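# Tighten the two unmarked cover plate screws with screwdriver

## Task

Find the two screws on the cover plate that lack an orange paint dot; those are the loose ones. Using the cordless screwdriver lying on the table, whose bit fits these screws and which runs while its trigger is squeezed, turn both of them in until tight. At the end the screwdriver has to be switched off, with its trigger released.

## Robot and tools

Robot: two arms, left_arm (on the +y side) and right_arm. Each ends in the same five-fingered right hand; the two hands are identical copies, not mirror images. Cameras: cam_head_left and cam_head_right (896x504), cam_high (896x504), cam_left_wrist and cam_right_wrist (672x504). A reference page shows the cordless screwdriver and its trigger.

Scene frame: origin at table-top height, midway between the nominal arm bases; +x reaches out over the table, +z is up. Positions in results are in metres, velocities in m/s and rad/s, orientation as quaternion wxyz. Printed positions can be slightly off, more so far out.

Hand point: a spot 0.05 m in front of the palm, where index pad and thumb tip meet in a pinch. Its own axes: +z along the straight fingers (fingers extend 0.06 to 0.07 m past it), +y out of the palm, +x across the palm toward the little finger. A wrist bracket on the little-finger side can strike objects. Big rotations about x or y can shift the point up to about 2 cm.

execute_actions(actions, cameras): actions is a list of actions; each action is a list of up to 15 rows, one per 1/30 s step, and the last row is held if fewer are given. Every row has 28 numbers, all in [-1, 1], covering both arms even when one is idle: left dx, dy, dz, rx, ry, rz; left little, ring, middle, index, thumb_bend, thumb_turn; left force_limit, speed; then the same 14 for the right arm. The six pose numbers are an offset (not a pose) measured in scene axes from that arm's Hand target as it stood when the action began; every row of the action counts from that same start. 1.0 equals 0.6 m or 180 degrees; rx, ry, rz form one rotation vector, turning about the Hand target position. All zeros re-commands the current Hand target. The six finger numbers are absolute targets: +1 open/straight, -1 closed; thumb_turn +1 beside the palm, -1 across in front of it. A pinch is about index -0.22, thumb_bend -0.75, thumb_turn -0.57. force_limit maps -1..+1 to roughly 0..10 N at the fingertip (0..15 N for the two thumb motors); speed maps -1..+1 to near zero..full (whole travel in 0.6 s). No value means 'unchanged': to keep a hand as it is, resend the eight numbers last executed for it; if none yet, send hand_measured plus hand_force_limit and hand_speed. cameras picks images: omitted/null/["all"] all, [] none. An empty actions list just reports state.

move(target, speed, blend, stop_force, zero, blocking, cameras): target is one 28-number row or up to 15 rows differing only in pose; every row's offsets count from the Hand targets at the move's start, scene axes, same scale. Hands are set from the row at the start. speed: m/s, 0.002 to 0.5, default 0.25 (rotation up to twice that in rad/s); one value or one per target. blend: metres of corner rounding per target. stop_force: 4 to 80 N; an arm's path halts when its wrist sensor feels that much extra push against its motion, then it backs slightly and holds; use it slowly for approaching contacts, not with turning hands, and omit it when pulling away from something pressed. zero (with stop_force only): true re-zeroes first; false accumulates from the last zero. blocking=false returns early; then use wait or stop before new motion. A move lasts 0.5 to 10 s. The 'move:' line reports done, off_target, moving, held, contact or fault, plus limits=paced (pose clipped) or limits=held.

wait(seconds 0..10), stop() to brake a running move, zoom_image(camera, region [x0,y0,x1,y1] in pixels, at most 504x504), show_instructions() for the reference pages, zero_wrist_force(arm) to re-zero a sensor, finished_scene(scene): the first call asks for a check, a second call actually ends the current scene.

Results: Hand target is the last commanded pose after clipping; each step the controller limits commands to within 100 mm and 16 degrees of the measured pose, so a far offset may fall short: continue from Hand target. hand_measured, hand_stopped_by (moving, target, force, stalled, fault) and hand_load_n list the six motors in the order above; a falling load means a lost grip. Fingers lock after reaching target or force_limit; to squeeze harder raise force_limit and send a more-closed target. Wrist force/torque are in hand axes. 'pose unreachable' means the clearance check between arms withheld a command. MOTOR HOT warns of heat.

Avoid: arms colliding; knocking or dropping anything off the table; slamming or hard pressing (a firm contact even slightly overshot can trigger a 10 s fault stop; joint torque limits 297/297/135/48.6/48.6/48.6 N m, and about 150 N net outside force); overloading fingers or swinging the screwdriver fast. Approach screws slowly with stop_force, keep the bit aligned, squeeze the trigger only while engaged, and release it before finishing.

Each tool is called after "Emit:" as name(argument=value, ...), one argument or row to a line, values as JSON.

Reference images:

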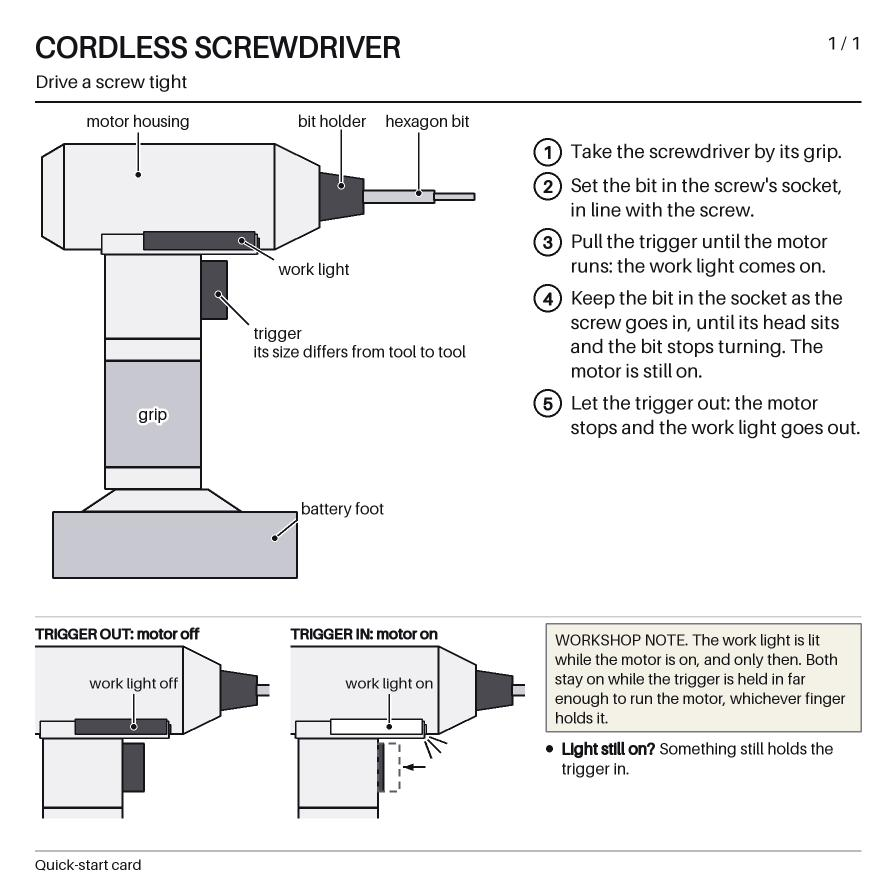

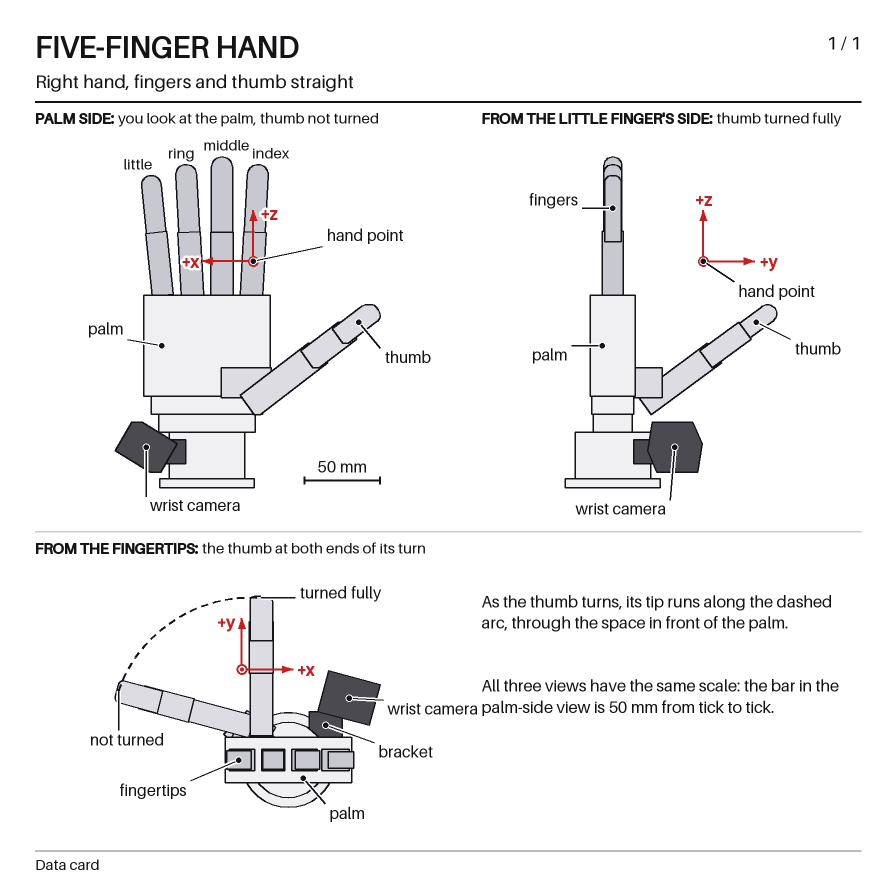

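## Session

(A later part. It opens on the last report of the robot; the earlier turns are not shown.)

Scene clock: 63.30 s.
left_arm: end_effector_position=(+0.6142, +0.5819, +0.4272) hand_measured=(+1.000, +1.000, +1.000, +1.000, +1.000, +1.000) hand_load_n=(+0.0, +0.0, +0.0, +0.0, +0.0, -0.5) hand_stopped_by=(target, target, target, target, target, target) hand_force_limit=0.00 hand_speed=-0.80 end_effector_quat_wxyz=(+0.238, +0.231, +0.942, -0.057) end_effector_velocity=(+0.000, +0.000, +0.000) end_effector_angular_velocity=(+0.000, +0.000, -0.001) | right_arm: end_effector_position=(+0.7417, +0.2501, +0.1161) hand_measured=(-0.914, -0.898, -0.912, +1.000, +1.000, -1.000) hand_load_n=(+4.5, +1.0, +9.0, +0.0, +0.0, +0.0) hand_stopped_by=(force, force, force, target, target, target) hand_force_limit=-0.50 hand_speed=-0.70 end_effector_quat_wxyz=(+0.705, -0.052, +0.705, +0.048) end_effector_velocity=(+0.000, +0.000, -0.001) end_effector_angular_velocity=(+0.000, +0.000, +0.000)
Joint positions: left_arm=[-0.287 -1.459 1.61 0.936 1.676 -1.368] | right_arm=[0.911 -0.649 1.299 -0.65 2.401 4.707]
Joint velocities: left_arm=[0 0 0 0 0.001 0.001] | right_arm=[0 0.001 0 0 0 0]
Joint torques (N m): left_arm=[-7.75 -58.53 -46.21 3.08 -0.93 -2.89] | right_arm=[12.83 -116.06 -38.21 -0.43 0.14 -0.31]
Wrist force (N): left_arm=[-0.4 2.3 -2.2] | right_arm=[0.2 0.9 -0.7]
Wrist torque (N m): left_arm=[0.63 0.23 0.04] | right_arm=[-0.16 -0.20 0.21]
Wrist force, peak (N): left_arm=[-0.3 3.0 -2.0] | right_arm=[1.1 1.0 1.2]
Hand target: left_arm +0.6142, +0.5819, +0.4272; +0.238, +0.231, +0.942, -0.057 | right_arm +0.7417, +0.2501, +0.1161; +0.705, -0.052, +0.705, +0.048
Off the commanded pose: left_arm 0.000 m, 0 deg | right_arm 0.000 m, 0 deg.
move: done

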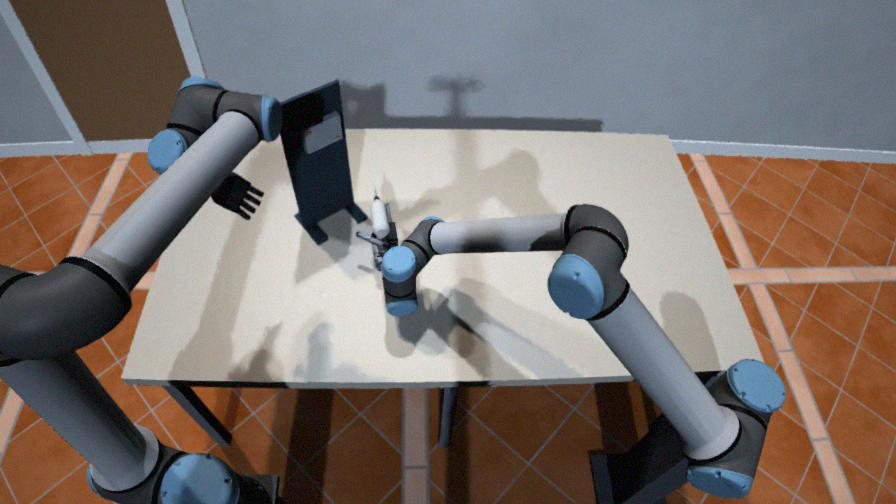

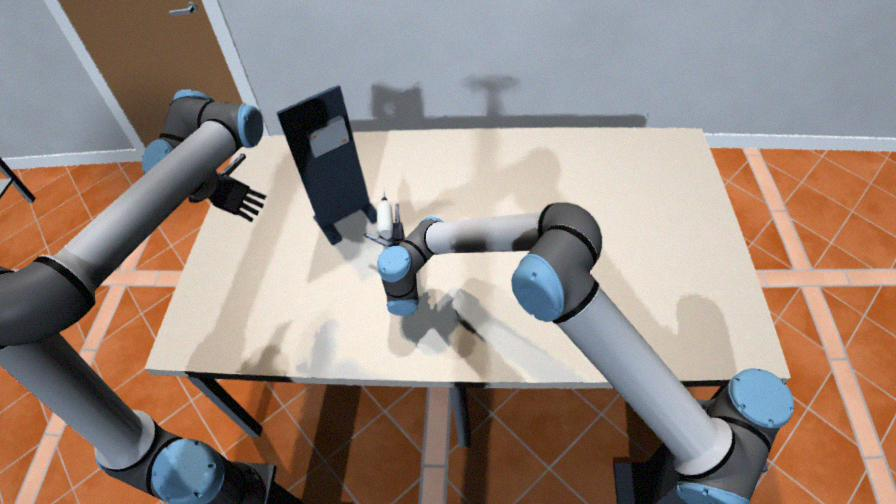

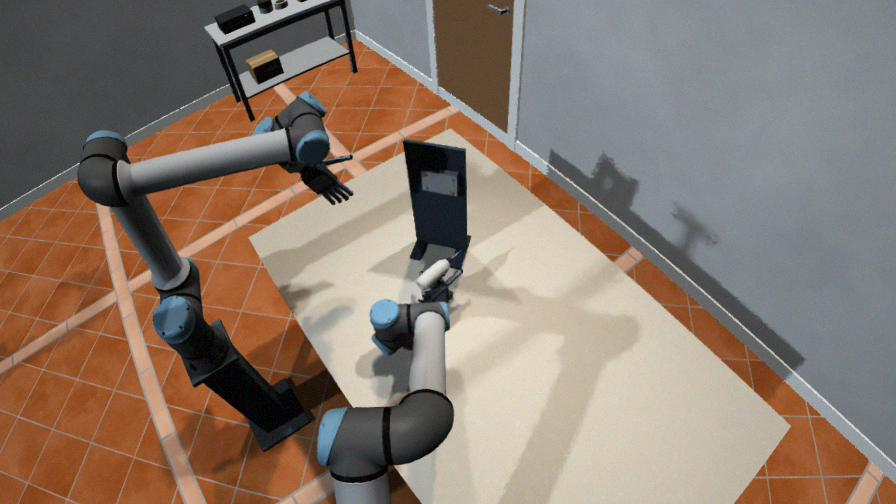

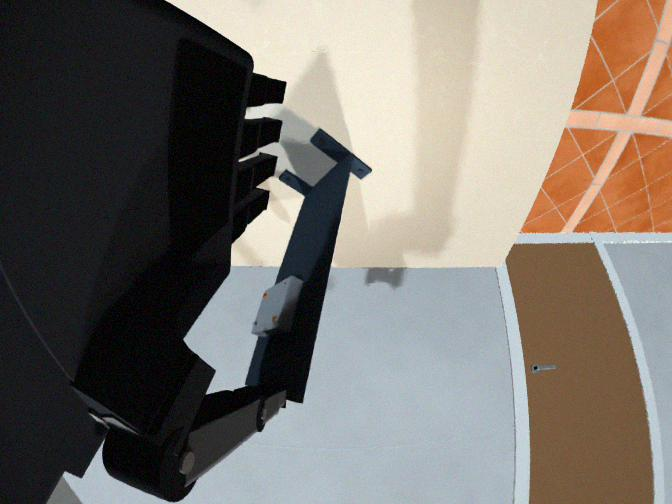

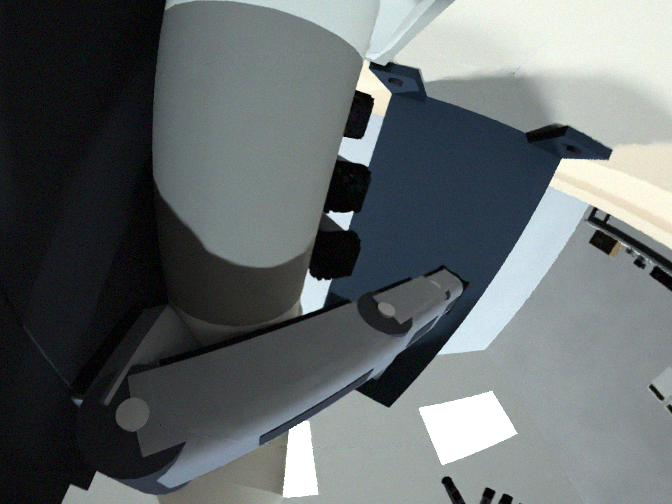

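Emit:
move(
  target=[0,0,0,0,0,0,1,1,1,1,1,1,0,-0.8,0,0,0,0,0,0,-1,-1,-1,1,-0.9,-1,-0.4,-0.6],
)

Emit:
zoom_image(
  camera="cam_head_left",
  region=[320, 160, 480, 320],
)

Emit:
zoom_image(
  camera="cam_high",
  region=[380, 220, 500, 340],
)

Scene clock: 64.93 s.
left_arm: end_effector_position=(+0.6142, +0.5819, +0.4272) hand_measured=(+1.000, +1.000, +1.000, +1.000, +1.000, +1.000) hand_load_n=(+0.0, +0.0, +0.0, +0.0, +0.0, +0.0) hand_stopped_by=(target, target, target, target, target, target) hand_force_limit=0.00 hand_speed=-0.80 end_effector_quat_wxyz=(+0.238, +0.231, +0.942, -0.057) end_effector_velocity=(+0.000, +0.000, +0.000) end_effector_angular_velocity=(+0.000, +0.000, -0.001) | right_arm: end_effector_position=(+0.7417, +0.2501, +0.1161) hand_measured=(-0.914, -0.898, -0.912, +1.000, +0.504, -1.000) hand_load_n=(+4.5, +1.0, +9.0, +0.0, +5.5, +1.5) hand_stopped_by=(force, force, force, target, force, target) hand_force_limit=-0.40 hand_speed=-0.60 end_effector_quat_wxyz=(+0.705, -0.052, +0.705, +0.048) end_effector_velocity=(+0.000, +0.000, +0.002) end_effector_angular_velocity=(+0.001, -0.001, +0.000)
Joint positions: left_arm=[-0.287 -1.459 1.61 0.936 1.676 -1.368] | right_arm=[0.911 -0.649 1.299 -0.65 2.401 4.707]
Joint velocities: left_arm=[0 0 0 0 0 0.001] | right_arm=[0 -0.001 0 -0.001 0 0]
Joint torques (N m): left_arm=[-6.89 -59.78 -47.05 2.49 -1.82 -2.76] | right_arm=[8.18 -106.04 -38.46 0.69 -0.24 -0.4]
Wrist force (N): left_arm=[-0.3 2.5 -1.8] | right_arm=[0.5 -0.8 -0.3]
Wrist torque (N m): left_arm=[0.64 0.19 0.05] | right_arm=[-0.13 -0.33 0.02]
Wrist force, peak (N): left_arm=[-0.3 2.8 -1.8] | right_arm=[1.1 1.4 -0.6]
Hand target: left_arm +0.6142, +0.5819, +0.4272; +0.238, +0.231, +0.942, -0.057 | right_arm +0.7417, +0.2501, +0.1161; +0.705, -0.052, +0.705, +0.048
Off the commanded pose: left_arm 0.000 m, 0 deg | right_arm 0.000 m, 0 deg.
move: done

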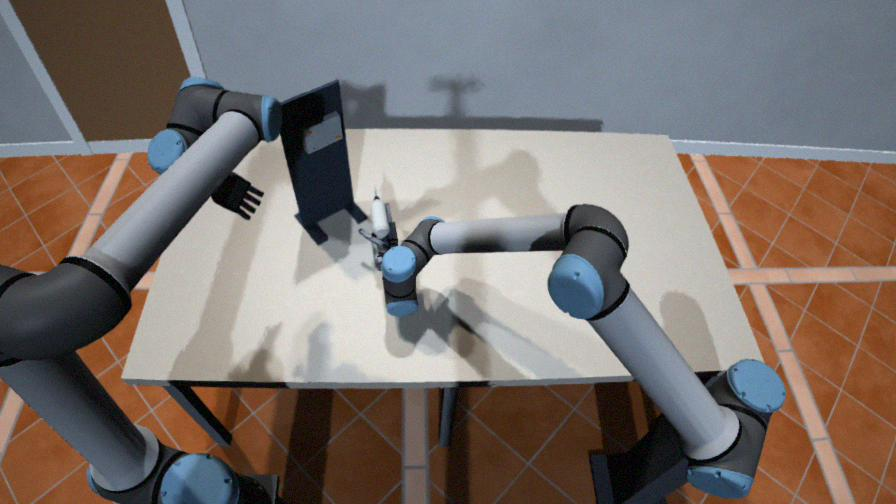

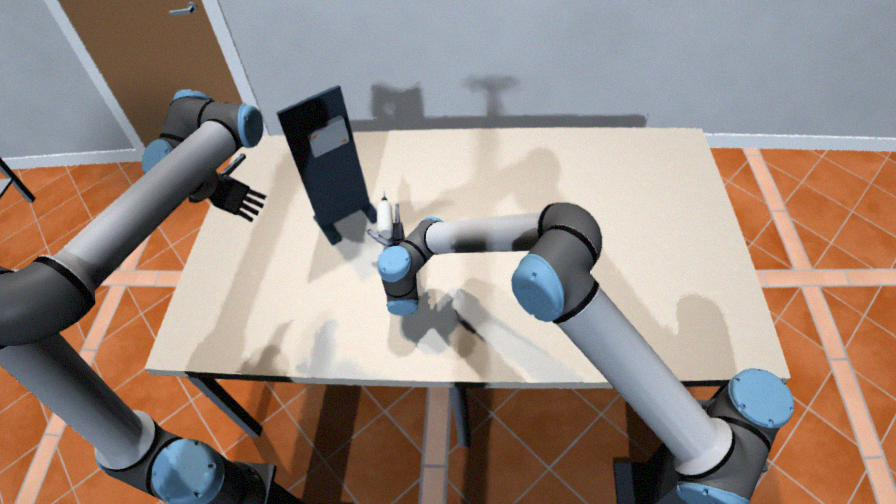

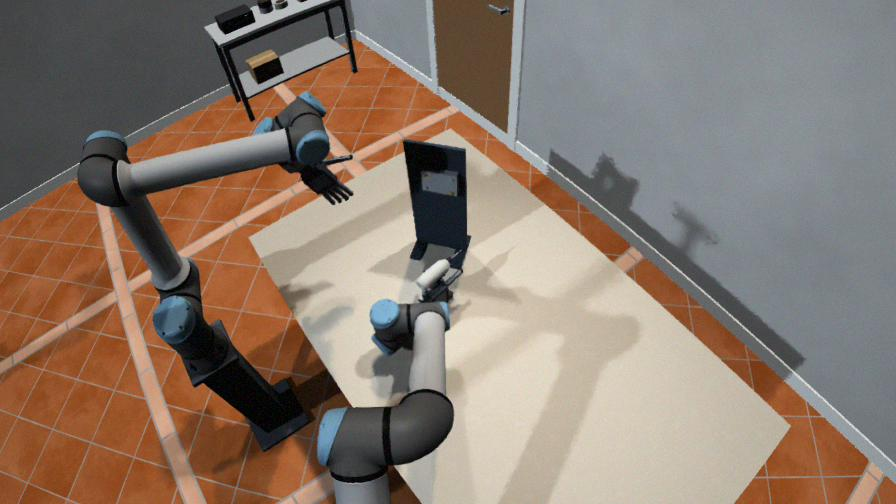

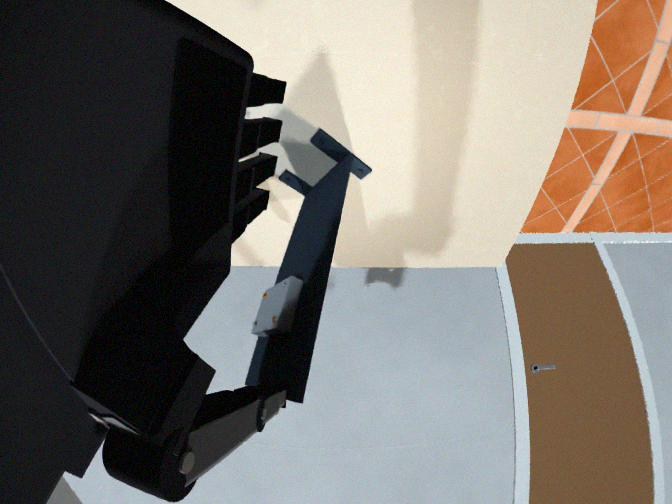

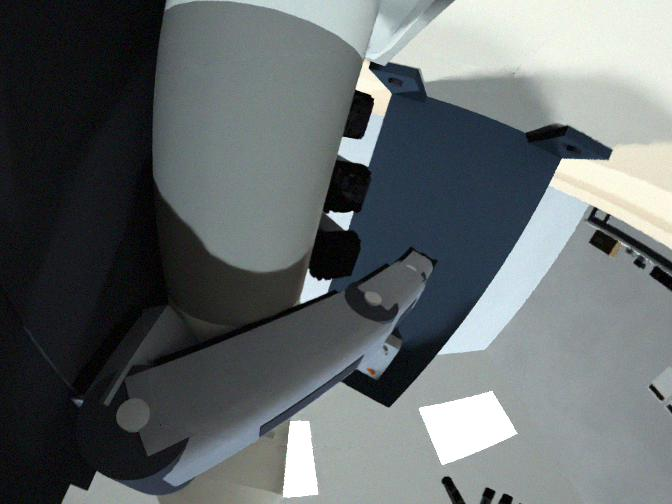

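Scaled by 3.150.

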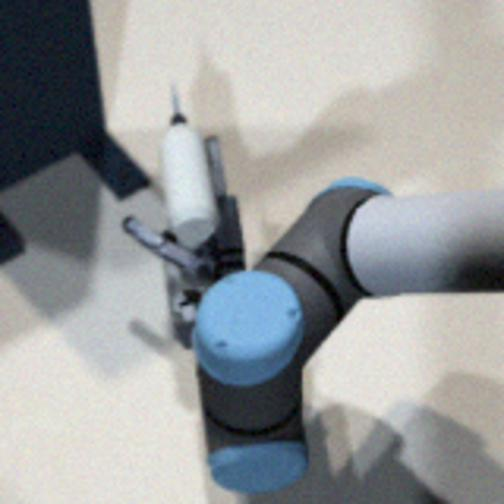

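Scaled by 4.200.

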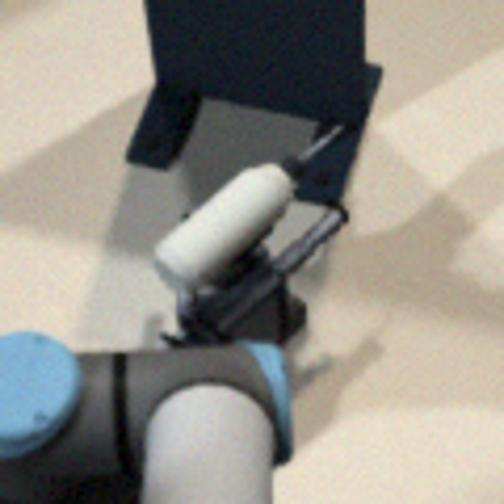

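Emit:
move(
  target=[0,0,0,0,0,0,1,1,1,1,1,1,0,-0.8,0,0,0,0,0,0,-0.98,-0.98,-0.98,1,-0.88,-1,0.2,-0.8],
  cameras=["cam_head_left","cam_high","cam_right_wrist"],
)

Emit:
zoom_image(
  camera="cam_head_left",
  region=[320, 160, 480, 320],
)

Emit:
zoom_image(
  camera="cam_high",
  region=[380, 220, 500, 340],
)

Scene clock: 65.80 s.
left_arm: end_effector_position=(+0.6142, +0.5819, +0.4272) hand_measured=(+1.000, +1.000, +1.000, +1.000, +1.000, +1.000) hand_load_n=(+0.0, +0.0, +0.0, +0.0, +0.0, +0.0) hand_stopped_by=(target, target, target, target, target, target) hand_force_limit=0.00 hand_speed=-0.80 end_effector_quat_wxyz=(+0.238, +0.231, +0.942, -0.057) end_effector_velocity=(+0.000, +0.000, +0.000) end_effector_angular_velocity=(+0.000, +0.000, +0.000) | right_arm: end_effector_position=(+0.7417, +0.2501, +0.1161) hand_measured=(-0.922, -0.916, -0.912, +1.000, +0.446, -1.000) hand_load_n=(+8.5, +9.0, +9.0, +0.0, +8.5, +2.5) hand_stopped_by=(force, force, force, target, force, target) hand_force_limit=0.20 hand_speed=-0.80 end_effector_quat_wxyz=(+0.705, -0.052, +0.705, +0.048) end_effector_velocity=(+0.000, +0.000, +0.001) end_effector_angular_velocity=(+0.001, -0.001, +0.000)
Joint positions: left_arm=[-0.287 -1.459 1.61 0.936 1.676 -1.368] | right_arm=[0.911 -0.649 1.299 -0.65 2.401 4.707]
Joint velocities: left_arm=[0 0 0 0 0 -0.001] | right_arm=[0 -0.001 0 -0.001 0 0]
Joint torques (N m): left_arm=[-8.69 -61.21 -45.52 3.42 -1.94 -2.93] | right_arm=[6.98 -103.35 -37.73 0.96 -0.29 -0.49]
Wrist force (N): left_arm=[-0.3 2.4 -1.8] | right_arm=[-0.6 -0.8 1.2]
Wrist torque (N m): left_arm=[0.62 0.19 0.05] | right_arm=[-0.12 -0.50 0.00]
Wrist force, peak (N): left_arm=[-0.3 2.8 -1.9] | right_arm=[-1.2 -1.2 1.6]
Hand target: left_arm +0.6142, +0.5819, +0.4272; +0.238, +0.231, +0.942, -0.057 | right_arm +0.7417, +0.2501, +0.1161; +0.705, -0.052, +0.705, +0.048
Off the commanded pose: left_arm 0.000 m, 0 deg | right_arm 0.000 m, 0 deg.
move: done
Images, in order (width x height): cam_head_left 896x504, cam_high 896x504, cam_right_wrist 672x504.

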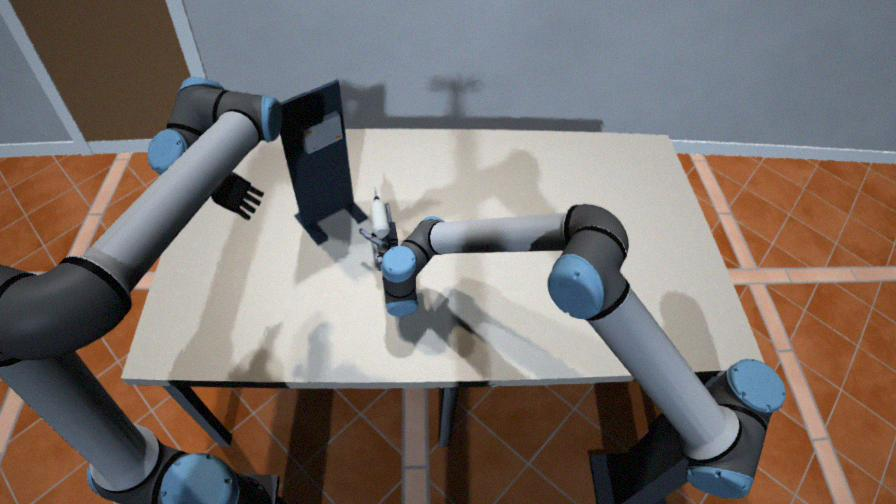

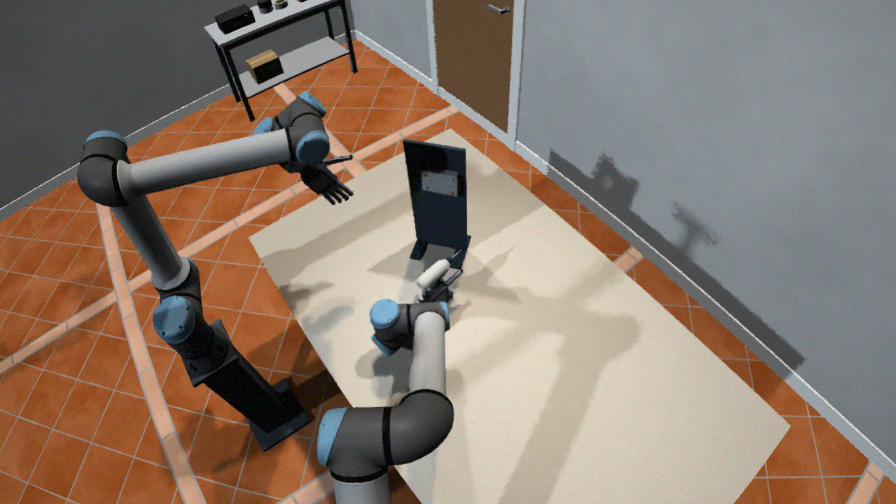

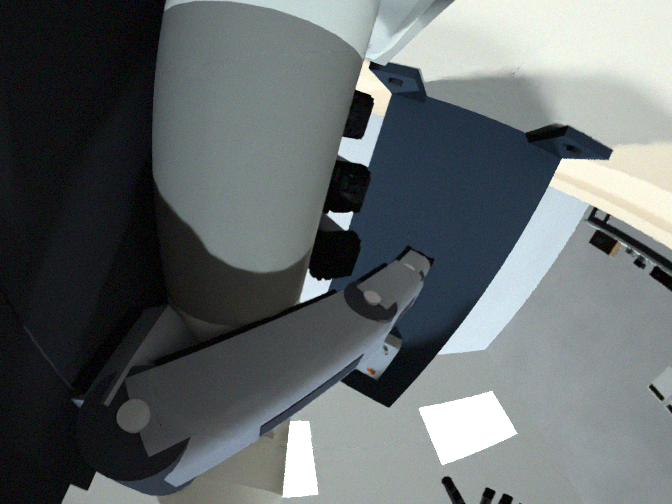

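Scaled by 3.150.

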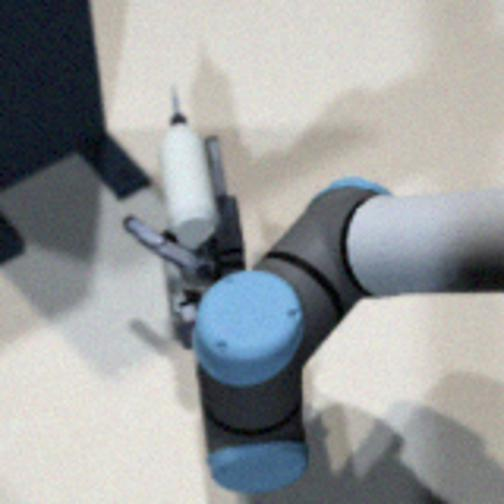

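Scaled by 4.200.

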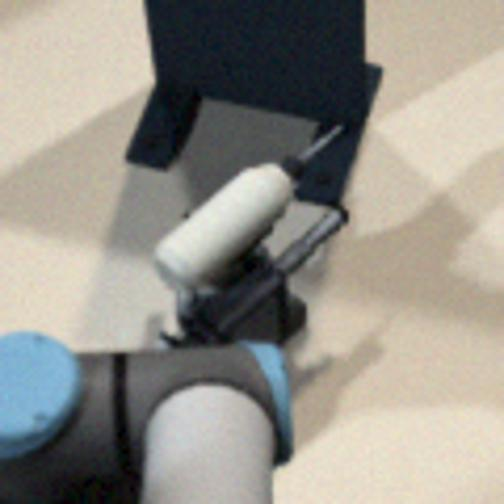

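Emit:
move(
  target=[0,0,0,0,0,0,1,1,1,1,1,1,0,-0.8,0,0,0.1,0,0,0,-0.98,-0.98,-0.98,1,-0.88,-1,0.2,-0.8],
  speed=0.08,
)

Emit:
zoom_image(
  camera="cam_head_left",
  region=[320, 140, 480, 300],
)

Emit:
zoom_image(
  camera="cam_high",
  region=[380, 200, 500, 320],
)

Scene clock: 67.00 s.
left_arm: end_effector_position=(+0.6142, +0.5819, +0.4272) hand_measured=(+1.000, +1.000, +1.000, +1.000, +1.000, +1.000) hand_load_n=(+0.0, +0.0, -0.5, +0.0, -0.5, +0.0) hand_stopped_by=(target, target, target, target, target, target) hand_force_limit=0.00 hand_speed=-0.80 end_effector_quat_wxyz=(+0.238, +0.231, +0.942, -0.057) end_effector_velocity=(+0.000, +0.001, +0.000) end_effector_angular_velocity=(+0.000, -0.001, +0.000) | right_arm: end_effector_position=(+0.7417, +0.2501, +0.1762) hand_measured=(-0.922, -0.916, -0.912, +1.000, +0.444, -1.000) hand_load_n=(+0.0, +4.5, +10.0, +0.0, +3.5, +3.0) hand_stopped_by=(force, force, force, target, force, target) hand_force_limit=0.20 hand_speed=-0.80 end_effector_quat_wxyz=(+0.705, -0.052, +0.705, +0.048) end_effector_velocity=(+0.000, +0.000, -0.002) end_effector_angular_velocity=(+0.001, -0.001, +0.000)
Joint positions: left_arm=[-0.287 -1.459 1.61 0.936 1.676 -1.368] | right_arm=[0.911 -0.708 1.289 -0.581 2.401 4.707]
Joint velocities: left_arm=[0.001 0 0 0 0 0.001] | right_arm=[0 0.002 0.001 -0.004 0 0]
Joint torques (N m): left_arm=[-9.19 -59.55 -44.25 3.63 -1.02 -2.2] | right_arm=[-8.07 -108.73 -35.75 -5.63 -0.15 0.9]
Wrist force (N): left_arm=[-0.1 2.2 -1.8] | right_arm=[8.6 0.0 -0.2]
Wrist torque (N m): left_arm=[0.60 0.15 0.06] | right_arm=[-0.17 -0.33 0.13]
Wrist force, peak (N): left_arm=[-0.6 2.7 -1.8] | right_arm=[9.6 0.0 -0.5]
Hand target: left_arm +0.6142, +0.5819, +0.4272; +0.238, +0.231, +0.942, -0.057 | right_arm +0.7417, +0.2501, +0.1761; +0.705, -0.052, +0.705, +0.048
Off the commanded pose: left_arm 0.000 m, 0 deg | right_arm 0.000 m, 0 deg.
move: done

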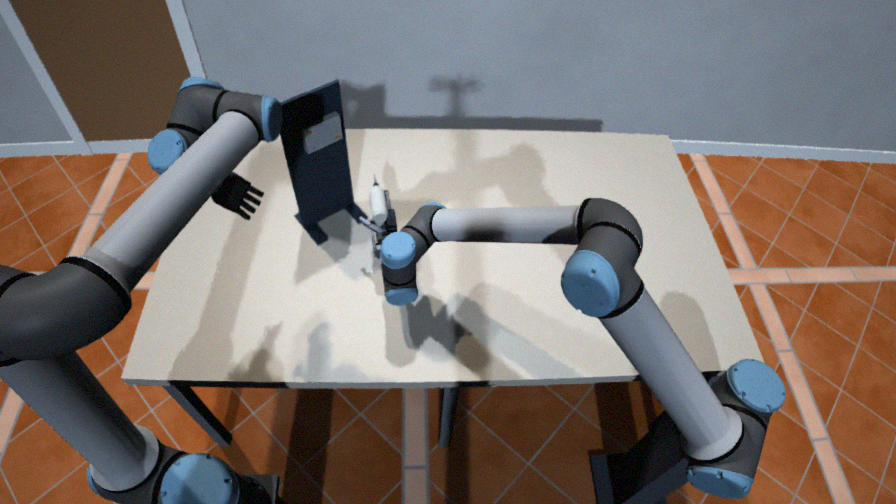

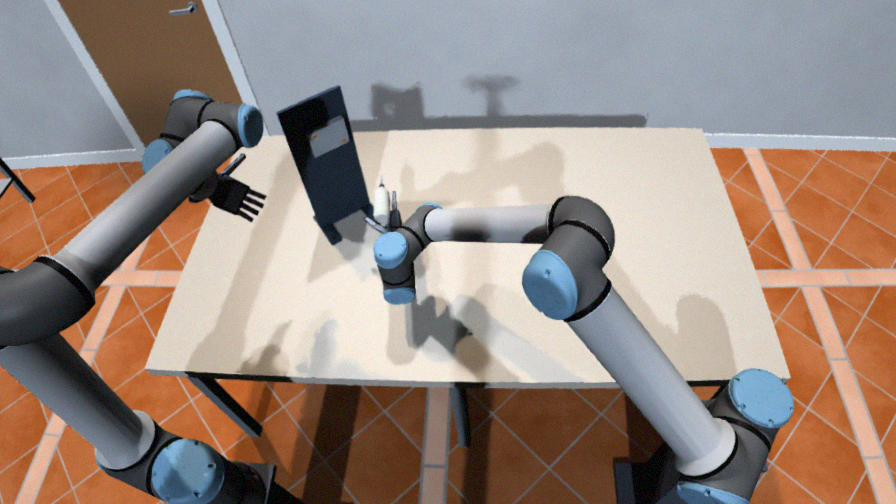

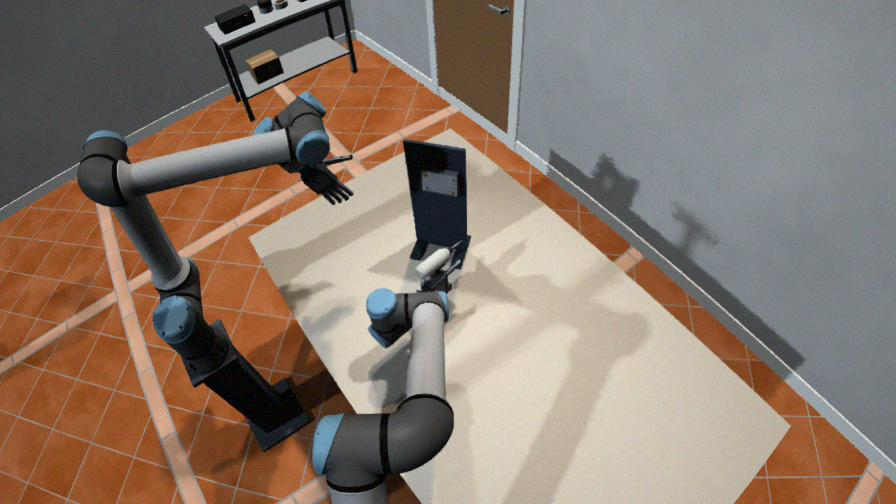

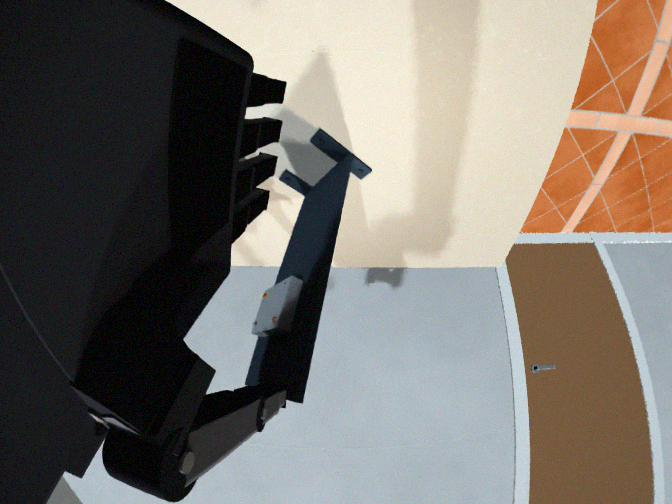

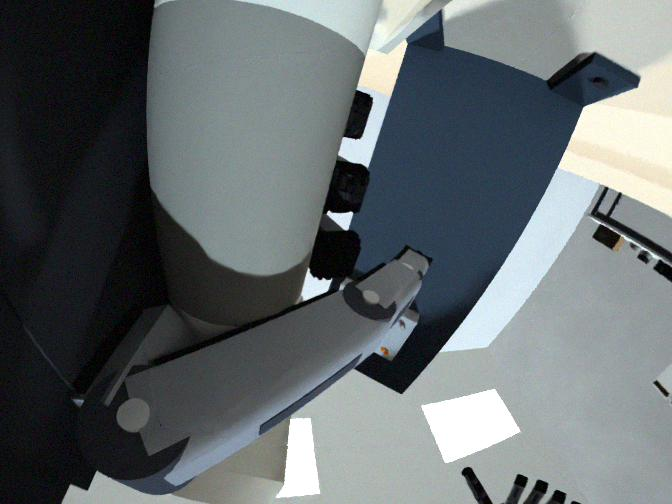

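Scaled by 3.150.

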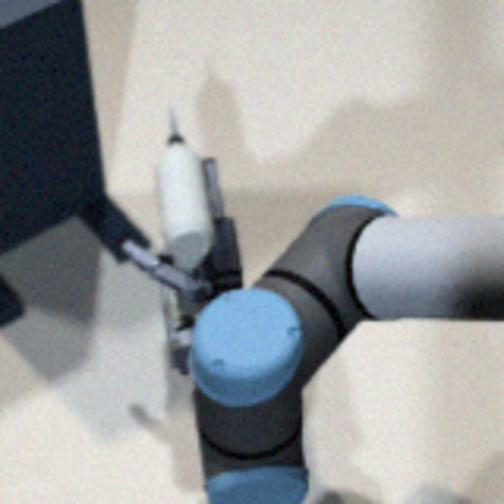

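Scaled by 4.200.

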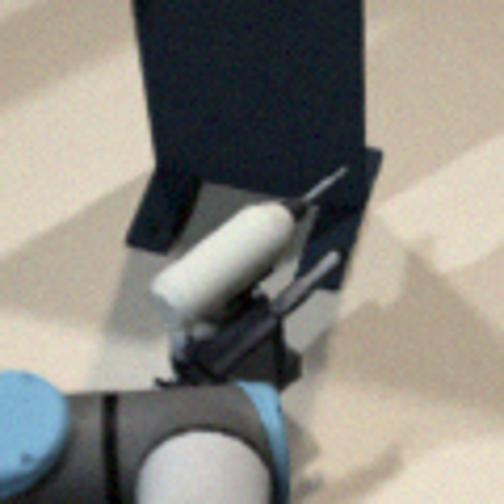

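Emit:
move(
  target=[0,0,0,0,0,0,1,1,1,1,1,1,0,-0.8,0,0,0,0,0,0,-1,-0.96,-0.96,1,-0.86,-1,0.3,-0.8],
  cameras=["cam_head_left","cam_high","cam_right_wrist"],
)

Emit:
zoom_image(
  camera="cam_high",
  region=[380, 200, 500, 320],
)

Emit:
zoom_image(
  camera="cam_head_left",
  region=[320, 140, 480, 300],
)

Scene clock: 67.87 s.
left_arm: end_effector_position=(+0.6142, +0.5819, +0.4272) hand_measured=(+1.000, +1.000, +1.000, +1.000, +1.000, +1.000) hand_load_n=(+0.0, +0.0, +0.0, +0.0, +0.0, +0.0) hand_stopped_by=(target, target, target, target, target, target) hand_force_limit=0.00 hand_speed=-0.80 end_effector_quat_wxyz=(+0.238, +0.231, +0.942, -0.057) end_effector_velocity=(+0.000, +0.001, +0.000) end_effector_angular_velocity=(+0.001, -0.002, +0.001) | right_arm: end_effector_position=(+0.7417, +0.2501, +0.1761) hand_measured=(-0.952, -0.924, -0.912, +1.000, +0.352, -1.000) hand_load_n=(+9.5, +7.5, +9.5, +0.0, +10.0, +6.0) hand_stopped_by=(force, force, force, target, force, target) hand_force_limit=0.30 hand_speed=-0.80 end_effector_quat_wxyz=(+0.705, -0.052, +0.705, +0.048) end_effector_velocity=(+0.000, +0.000, -0.003) end_effector_angular_velocity=(-0.002, +0.002, +0.000)
Joint positions: left_arm=[-0.287 -1.459 1.61 0.936 1.676 -1.368] | right_arm=[0.911 -0.708 1.29 -0.581 2.401 4.707]
Joint velocities: left_arm=[0.001 0 0 -0.001 -0.001 0.001] | right_arm=[0 0.002 0 0.001 0 0]
Joint torques (N m): left_arm=[-8.99 -57.46 -44.84 3.57 -0.95 -2.47] | right_arm=[-13.34 -105.53 -36.63 -5.36 0.79 1.45]
Wrist force (N): left_arm=[-0.5 2.5 -1.9] | right_arm=[8.5 0.1 -0.4]
Wrist torque (N m): left_arm=[0.65 0.23 0.04] | right_arm=[-0.13 -0.34 0.13]
Wrist force, peak (N): left_arm=[-0.2 2.9 -1.9] | right_arm=[8.7 0.0 -0.3]
Hand target: left_arm +0.6142, +0.5819, +0.4272; +0.238, +0.231, +0.942, -0.057 | right_arm +0.7417, +0.2501, +0.1761; +0.705, -0.052, +0.705, +0.048
Off the commanded pose: left_arm 0.000 m, 0 deg | right_arm 0.000 m, 0 deg.
move: done
Images, in order (width x height): cam_head_left 896x504, cam_high 896x504, cam_right_wrist 672x504.

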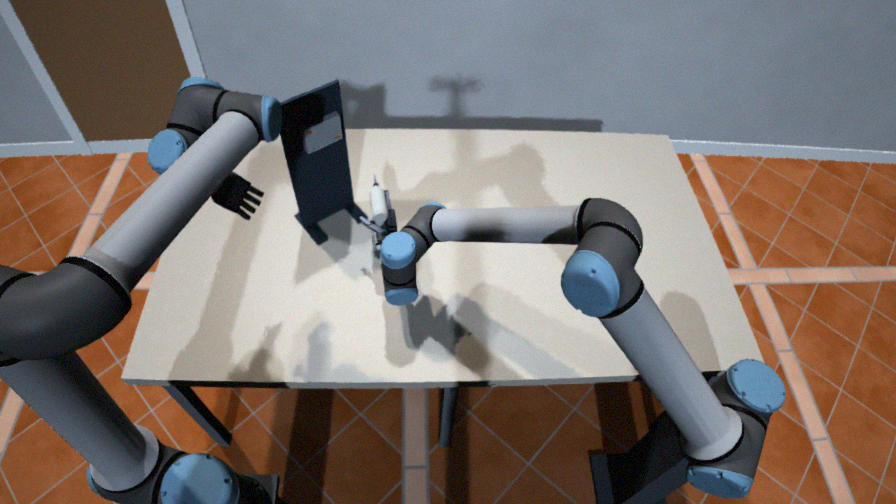

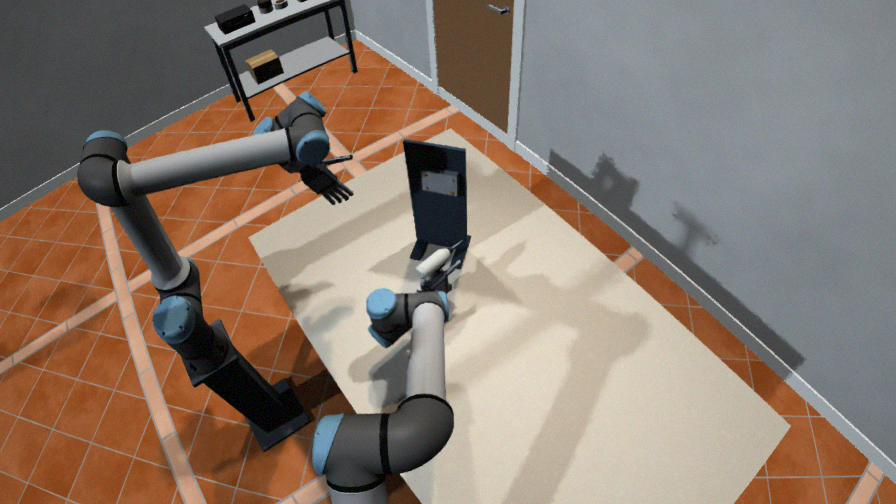

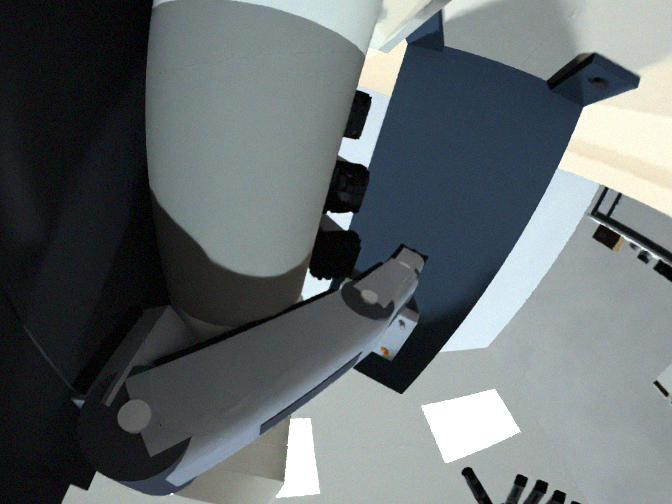

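Scaled by 4.200.

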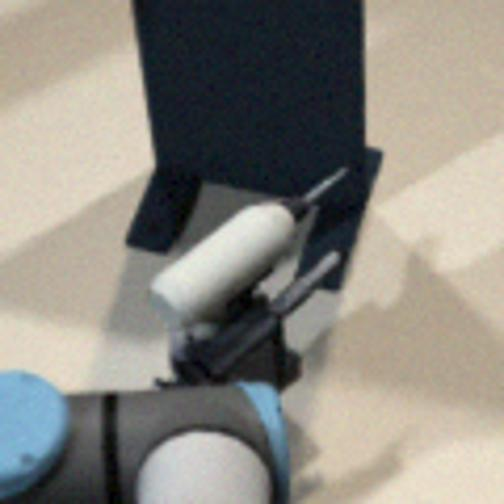

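Scaled by 3.150.

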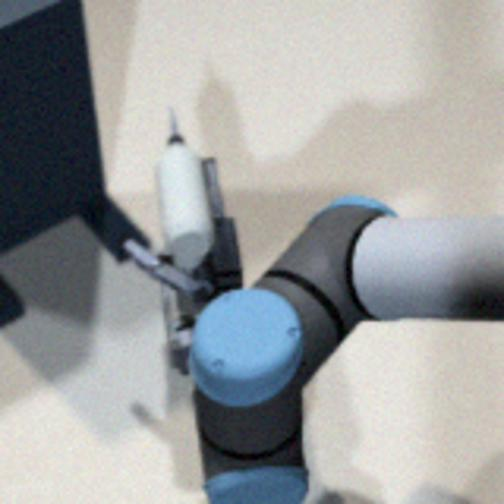

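Emit:
zoom_image(
  camera="cam_head_left",
  region=[270, 80, 370, 180],
)

Emit:
execute_actions(
  actions=[],
  cameras=["cam_head_right","cam_left_wrist","cam_head_left"],
)

Emit:
zoom_image(
  camera="cam_head_right",
  region=[280, 90, 380, 190],
)

Emit:
zoom_image(
  camera="cam_left_wrist",
  region=[210, 240, 350, 380],
)

Scaled by 5.040.

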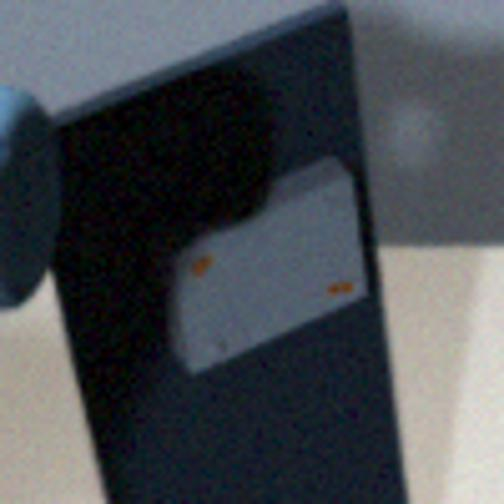

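Scene clock: 68.20 s.
left_arm: end_effector_position=(+0.6142, +0.5819, +0.4272) hand_measured=(+1.000, +1.000, +1.000, +1.000, +1.000, +1.000) hand_load_n=(+0.0, +0.0, +0.0, +0.0, +0.0, +0.0) hand_stopped_by=(target, target, target, target, target, target) hand_force_limit=0.00 hand_speed=-0.80 end_effector_quat_wxyz=(+0.238, +0.231, +0.942, -0.057) end_effector_velocity=(+0.000, +0.000, +0.000) end_effector_angular_velocity=(-0.001, +0.001, +0.002) | right_arm: end_effector_position=(+0.7417, +0.2501, +0.1761) hand_measured=(-0.952, -0.924, -0.912, +1.000, +0.352, -1.000) hand_load_n=(+9.5, +7.0, +9.5, +0.0, +9.5, +6.0) hand_stopped_by=(force, force, force, target, force, target) hand_force_limit=0.30 hand_speed=-0.80 end_effector_quat_wxyz=(+0.705, -0.052, +0.705, +0.048) end_effector_velocity=(+0.000, +0.000, +0.001) end_effector_angular_velocity=(+0.000, +0.000, +0.000)
Joint positions: left_arm=[-0.287 -1.459 1.61 0.936 1.676 -1.368] | right_arm=[0.911 -0.708 1.29 -0.581 2.401 4.707]
Joint velocities: left_arm=[0 0.001 0 0 0 -0.002] | right_arm=[0 -0.001 0 0.002 0 0]
Joint torques (N m): left_arm=[-8.14 -55.53 -45.66 3.98 -0.38 -2.32] | right_arm=[-13.03 -106.91 -37.09 -5.24 1.16 1.44]
Wrist force (N): left_arm=[-0.6 2.6 -2.0] | right_arm=[8.3 0.0 -0.4]
Wrist torque (N m): left_arm=[0.67 0.25 0.04] | right_arm=[-0.15 -0.30 0.12]
Wrist force, peak (N): left_arm=[-0.6 2.6 -2.0] | right_arm=[8.5 -0.4 -0.4]
Hand target: left_arm +0.6142, +0.5819, +0.4272; +0.238, +0.231, +0.942, -0.057 | right_arm +0.7417, +0.2501, +0.1761; +0.705, -0.052, +0.705, +0.048
Off the commanded pose: left_arm 0.000 m, 0 deg | right_arm 0.000 m, 0 deg.
Images, in order (width x height): cam_head_left 896x504, cam_head_right 896x504, cam_left_wrist 672x504.

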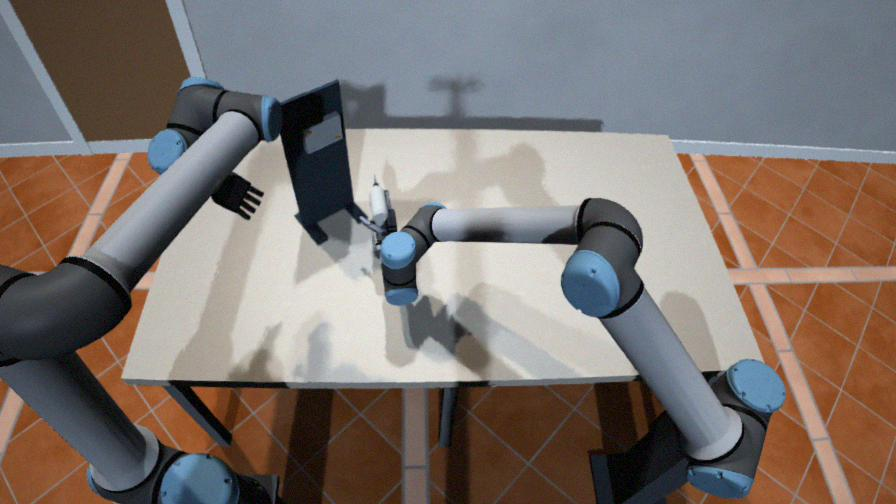

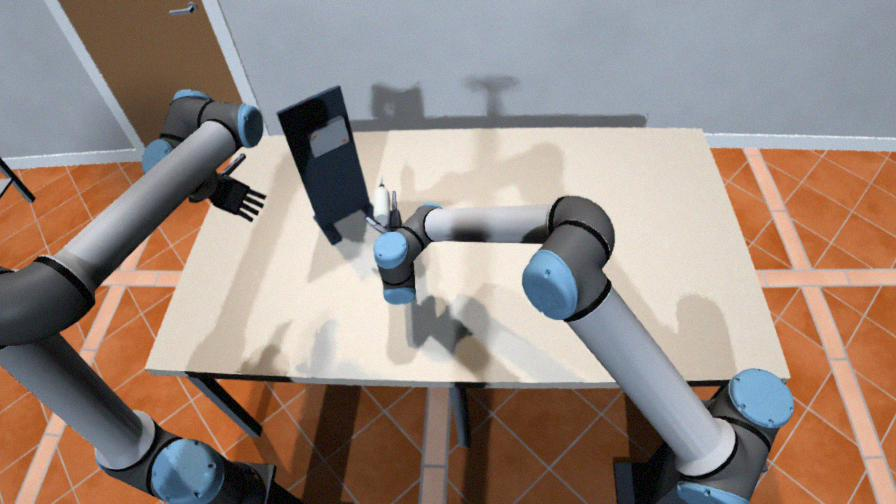

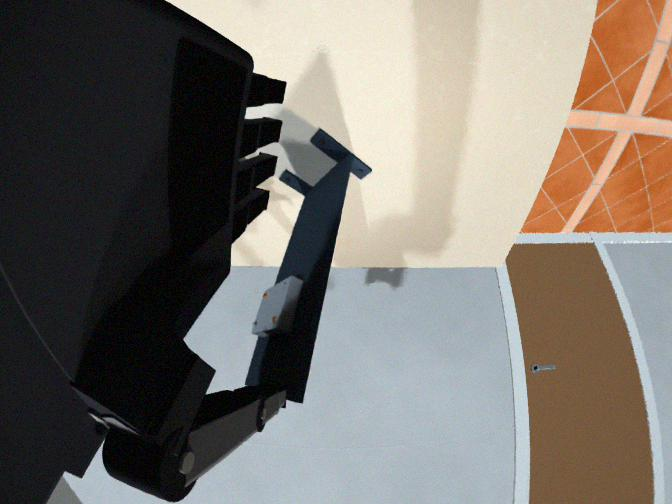

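Scaled by 5.040.

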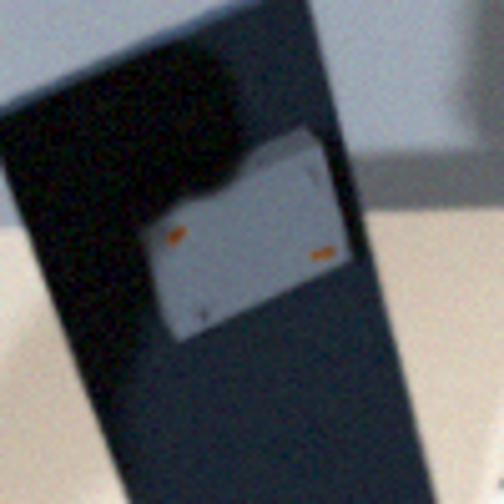

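Scaled by 3.600 from the camera's 672x504 image, which has a finer 960x720 frame.

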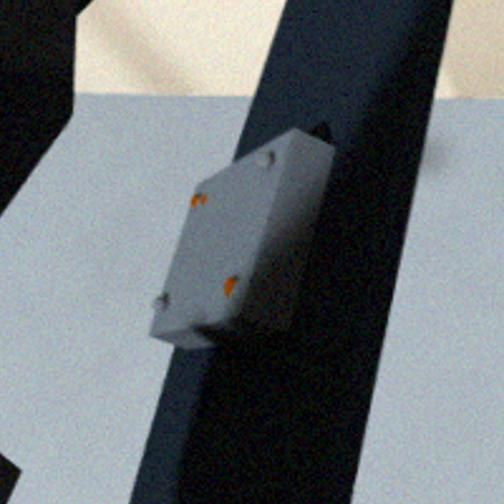

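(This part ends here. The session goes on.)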